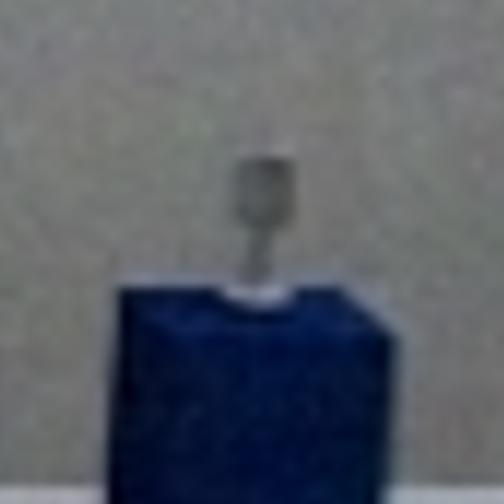

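Emit:
move(
  target=[0,0,0,0,0,0,-0.75,-0.1,-0.58,-0.7,0,0,0,0,-0.758,0.1,-0.58,-0.7,0,0,0,0,0.5,0.5,0,0,0.0915,0,0,0,0,0,0,0,0,0,0,0,-0.75,0,-0.576,-0.696,0,0,0,0,0.5,0.5],
  speed=0.12,
)

Emit:
move(
  target=[0,0,0,0,0,0,-0.75,-0.1,-0.58,-0.7,0,0,0,0,-0.758,0.1,-0.58,-0.7,0,0,0,0,0.5,0.5,0,0,0.025,0,0,0,0,0,0,0,0,0,0,0,-0.75,0,-0.576,-0.696,0,0,0,0,0.5,0.5],
  speed=0.02,
  stop_force=16,
)

Scene clock: 145.17 s.
left_arm: end_effector_position=(+0.5674, +0.1901, +0.5095) hand_goal=(-0.750, -0.100, -0.580, -0.700, +0.000, +0.000, +0.000, +0.000, -0.758, +0.100, -0.580, -0.700, +0.000, +0.000, +0.000, +0.000) hand_measured=(-0.746, -0.096, -0.582, -0.702, +0.000, +0.000, +0.000, +0.000, -0.758, +0.096, -0.578, -0.698, -0.006, +0.000, +0.000, -0.002) hand_current_ma=(+3, +2, -1, -2, +0, +0, +0, +0, +0, -2, +1, +1, -6, +0, +0, -1) hand_state=(goal, goal, goal, goal, goal, goal, goal, goal, goal, goal, goal, goal, goal, goal, goal, goal) hand_current_limit=0.50 hand_speed=0.50 end_effector_quat_wxyz=(+0.000, +1.000, -0.017, +0.000) | right_arm: end_effector_position=(+0.3152, +0.4381, +0.2051) hand_goal=(+0.000, +0.000, +0.000, +0.000, +0.000, +0.000, +0.000, +0.000, -0.750, +0.000, -0.576, -0.696, +0.000, +0.000, +0.000, +0.000) hand_measured=(-0.006, +0.000, +0.000, -0.002, -0.002, +0.000, +0.000, -0.002, -0.750, +0.002, -0.576, -0.696, -0.006, +0.000, +0.000, -0.002) hand_current_ma=(-3, +0, +0, -1, -1, +0, +0, +0, +0, +0, +0, +0, -3, +0, +0, -1) hand_state=(goal, goal, goal, goal, goal, goal, goal, goal, goal, goal, goal, goal, goal, goal, goal, goal) hand_current_limit=0.50 hand_speed=0.50 end_effector_quat_wxyz=(+0.000, +0.174, +0.985, +0.000)
Joint positions: left_arm=[-2.456 -1.931 -0.738 -2.044 1.57 2.291] | right_arm=[0.645 -1.641 2.038 -1.969 -1.572 5.707]
Joint torques (N m): left_arm=[-12.11 30.86 32.12 -0.33 2.75 2.55] | right_arm=[-1.1 -10.43 -13.81 -4.33 0.64 -1.56]
Wrist force (N): left_arm=[0.1 -0.3 -0.2] | right_arm=[0.0 0.3 -0.3]
Wrist torque (N m): left_arm=[0.11 0.01 0.02] | right_arm=[0.21 -0.02 -0.03]
Wrist force, peak (N): left_arm=[-0.1 -0.5 -0.4] | right_arm=[-0.1 0.0 -0.8]
Hand target: left_arm +0.5674, +0.1901, +0.5095; +0.000, +1.000, -0.017, +0.000 | right_arm +0.3152, +0.4381, +0.2050; +0.000, +0.174, +0.985, +0.000
Off the commanded pose: left_arm 0.000 m, 0 deg | right_arm 0.000 m, 0 deg.
move: done

Scene clock: 146.80 s.
left_arm: end_effector_position=(+0.5674, +0.1901, +0.5095) hand_goal=(-0.750, -0.100, -0.580, -0.700, +0.000, +0.000, +0.000, +0.000, -0.758, +0.100, -0.580, -0.700, +0.000, +0.000, +0.000, +0.000) hand_measured=(-0.746, -0.096, -0.582, -0.702, +0.000, +0.000, +0.000, +0.000, -0.758, +0.096, -0.578, -0.698, -0.006, +0.000, +0.000, -0.002) hand_current_ma=(+3, +2, -1, -2, +0, +0, +0, +0, +0, -2, +1, +1, -6, +0, +0, -1) hand_state=(goal, goal, goal, goal, goal, goal, goal, goal, goal, goal, goal, goal, goal, goal, goal, goal) hand_current_limit=0.50 hand_speed=0.50 end_effector_quat_wxyz=(+0.000, +1.000, -0.017, +0.000) | right_arm: end_effector_position=(+0.3152, +0.4381, +0.1961) hand_goal=(+0.000, +0.000, +0.000, +0.000, +0.000, +0.000, +0.000, +0.000, -0.750, +0.000, -0.576, -0.696, +0.000, +0.000, +0.000, +0.000) hand_measured=(-0.006, +0.000, +0.000, -0.002, -0.002, +0.000, +0.000, -0.002, -0.752, +0.002, -0.578, -0.696, -0.006, +0.000, +0.000, -0.002) hand_current_ma=(-3, +0, +0, -1, -1, +0, +0, +0, +0, +0, +0, +0, -3, +0, +0, -1) hand_state=(goal, goal, goal, goal, goal, goal, goal, goal, goal, goal, goal, goal, goal, goal, goal, goal) hand_current_limit=0.50 hand_speed=0.50 end_effector_quat_wxyz=(+0.000, +0.174, +0.985, +0.000)
Joint positions: left_arm=[-2.456 -1.931 -0.738 -2.044 1.57 2.291] | right_arm=[0.645 -1.631 2.054 -1.994 -1.572 5.707]
Joint torques (N m): left_arm=[-12.95 31.02 32.37 -0.38 2.68 2.48] | right_arm=[2.04 -22.98 -21.06 0.78 1.19 -0.61]
Wrist force (N): left_arm=[0.2 -0.3 -0.1] | right_arm=[-0.3 -0.3 -16.6]
Wrist torque (N m): left_arm=[0.11 -0.01 0.03] | right_arm=[1.45 0.38 -0.07]
Wrist force, peak (N): left_arm=[0.1 -0.5 -0.2] | right_arm=[0.0 -0.9 -33.6]
Hand target: left_arm +0.5674, +0.1901, +0.5095; +0.000, +1.000, -0.017, +0.000 | right_arm +0.3152, +0.4381, +0.1961; +0.000, +0.174, +0.985, +0.000 (not the last commanded pose)
Off the commanded pose: left_arm 0.000 m, 0 deg | right_arm 0.006 m, 0 deg.
move: contact (right_arm)


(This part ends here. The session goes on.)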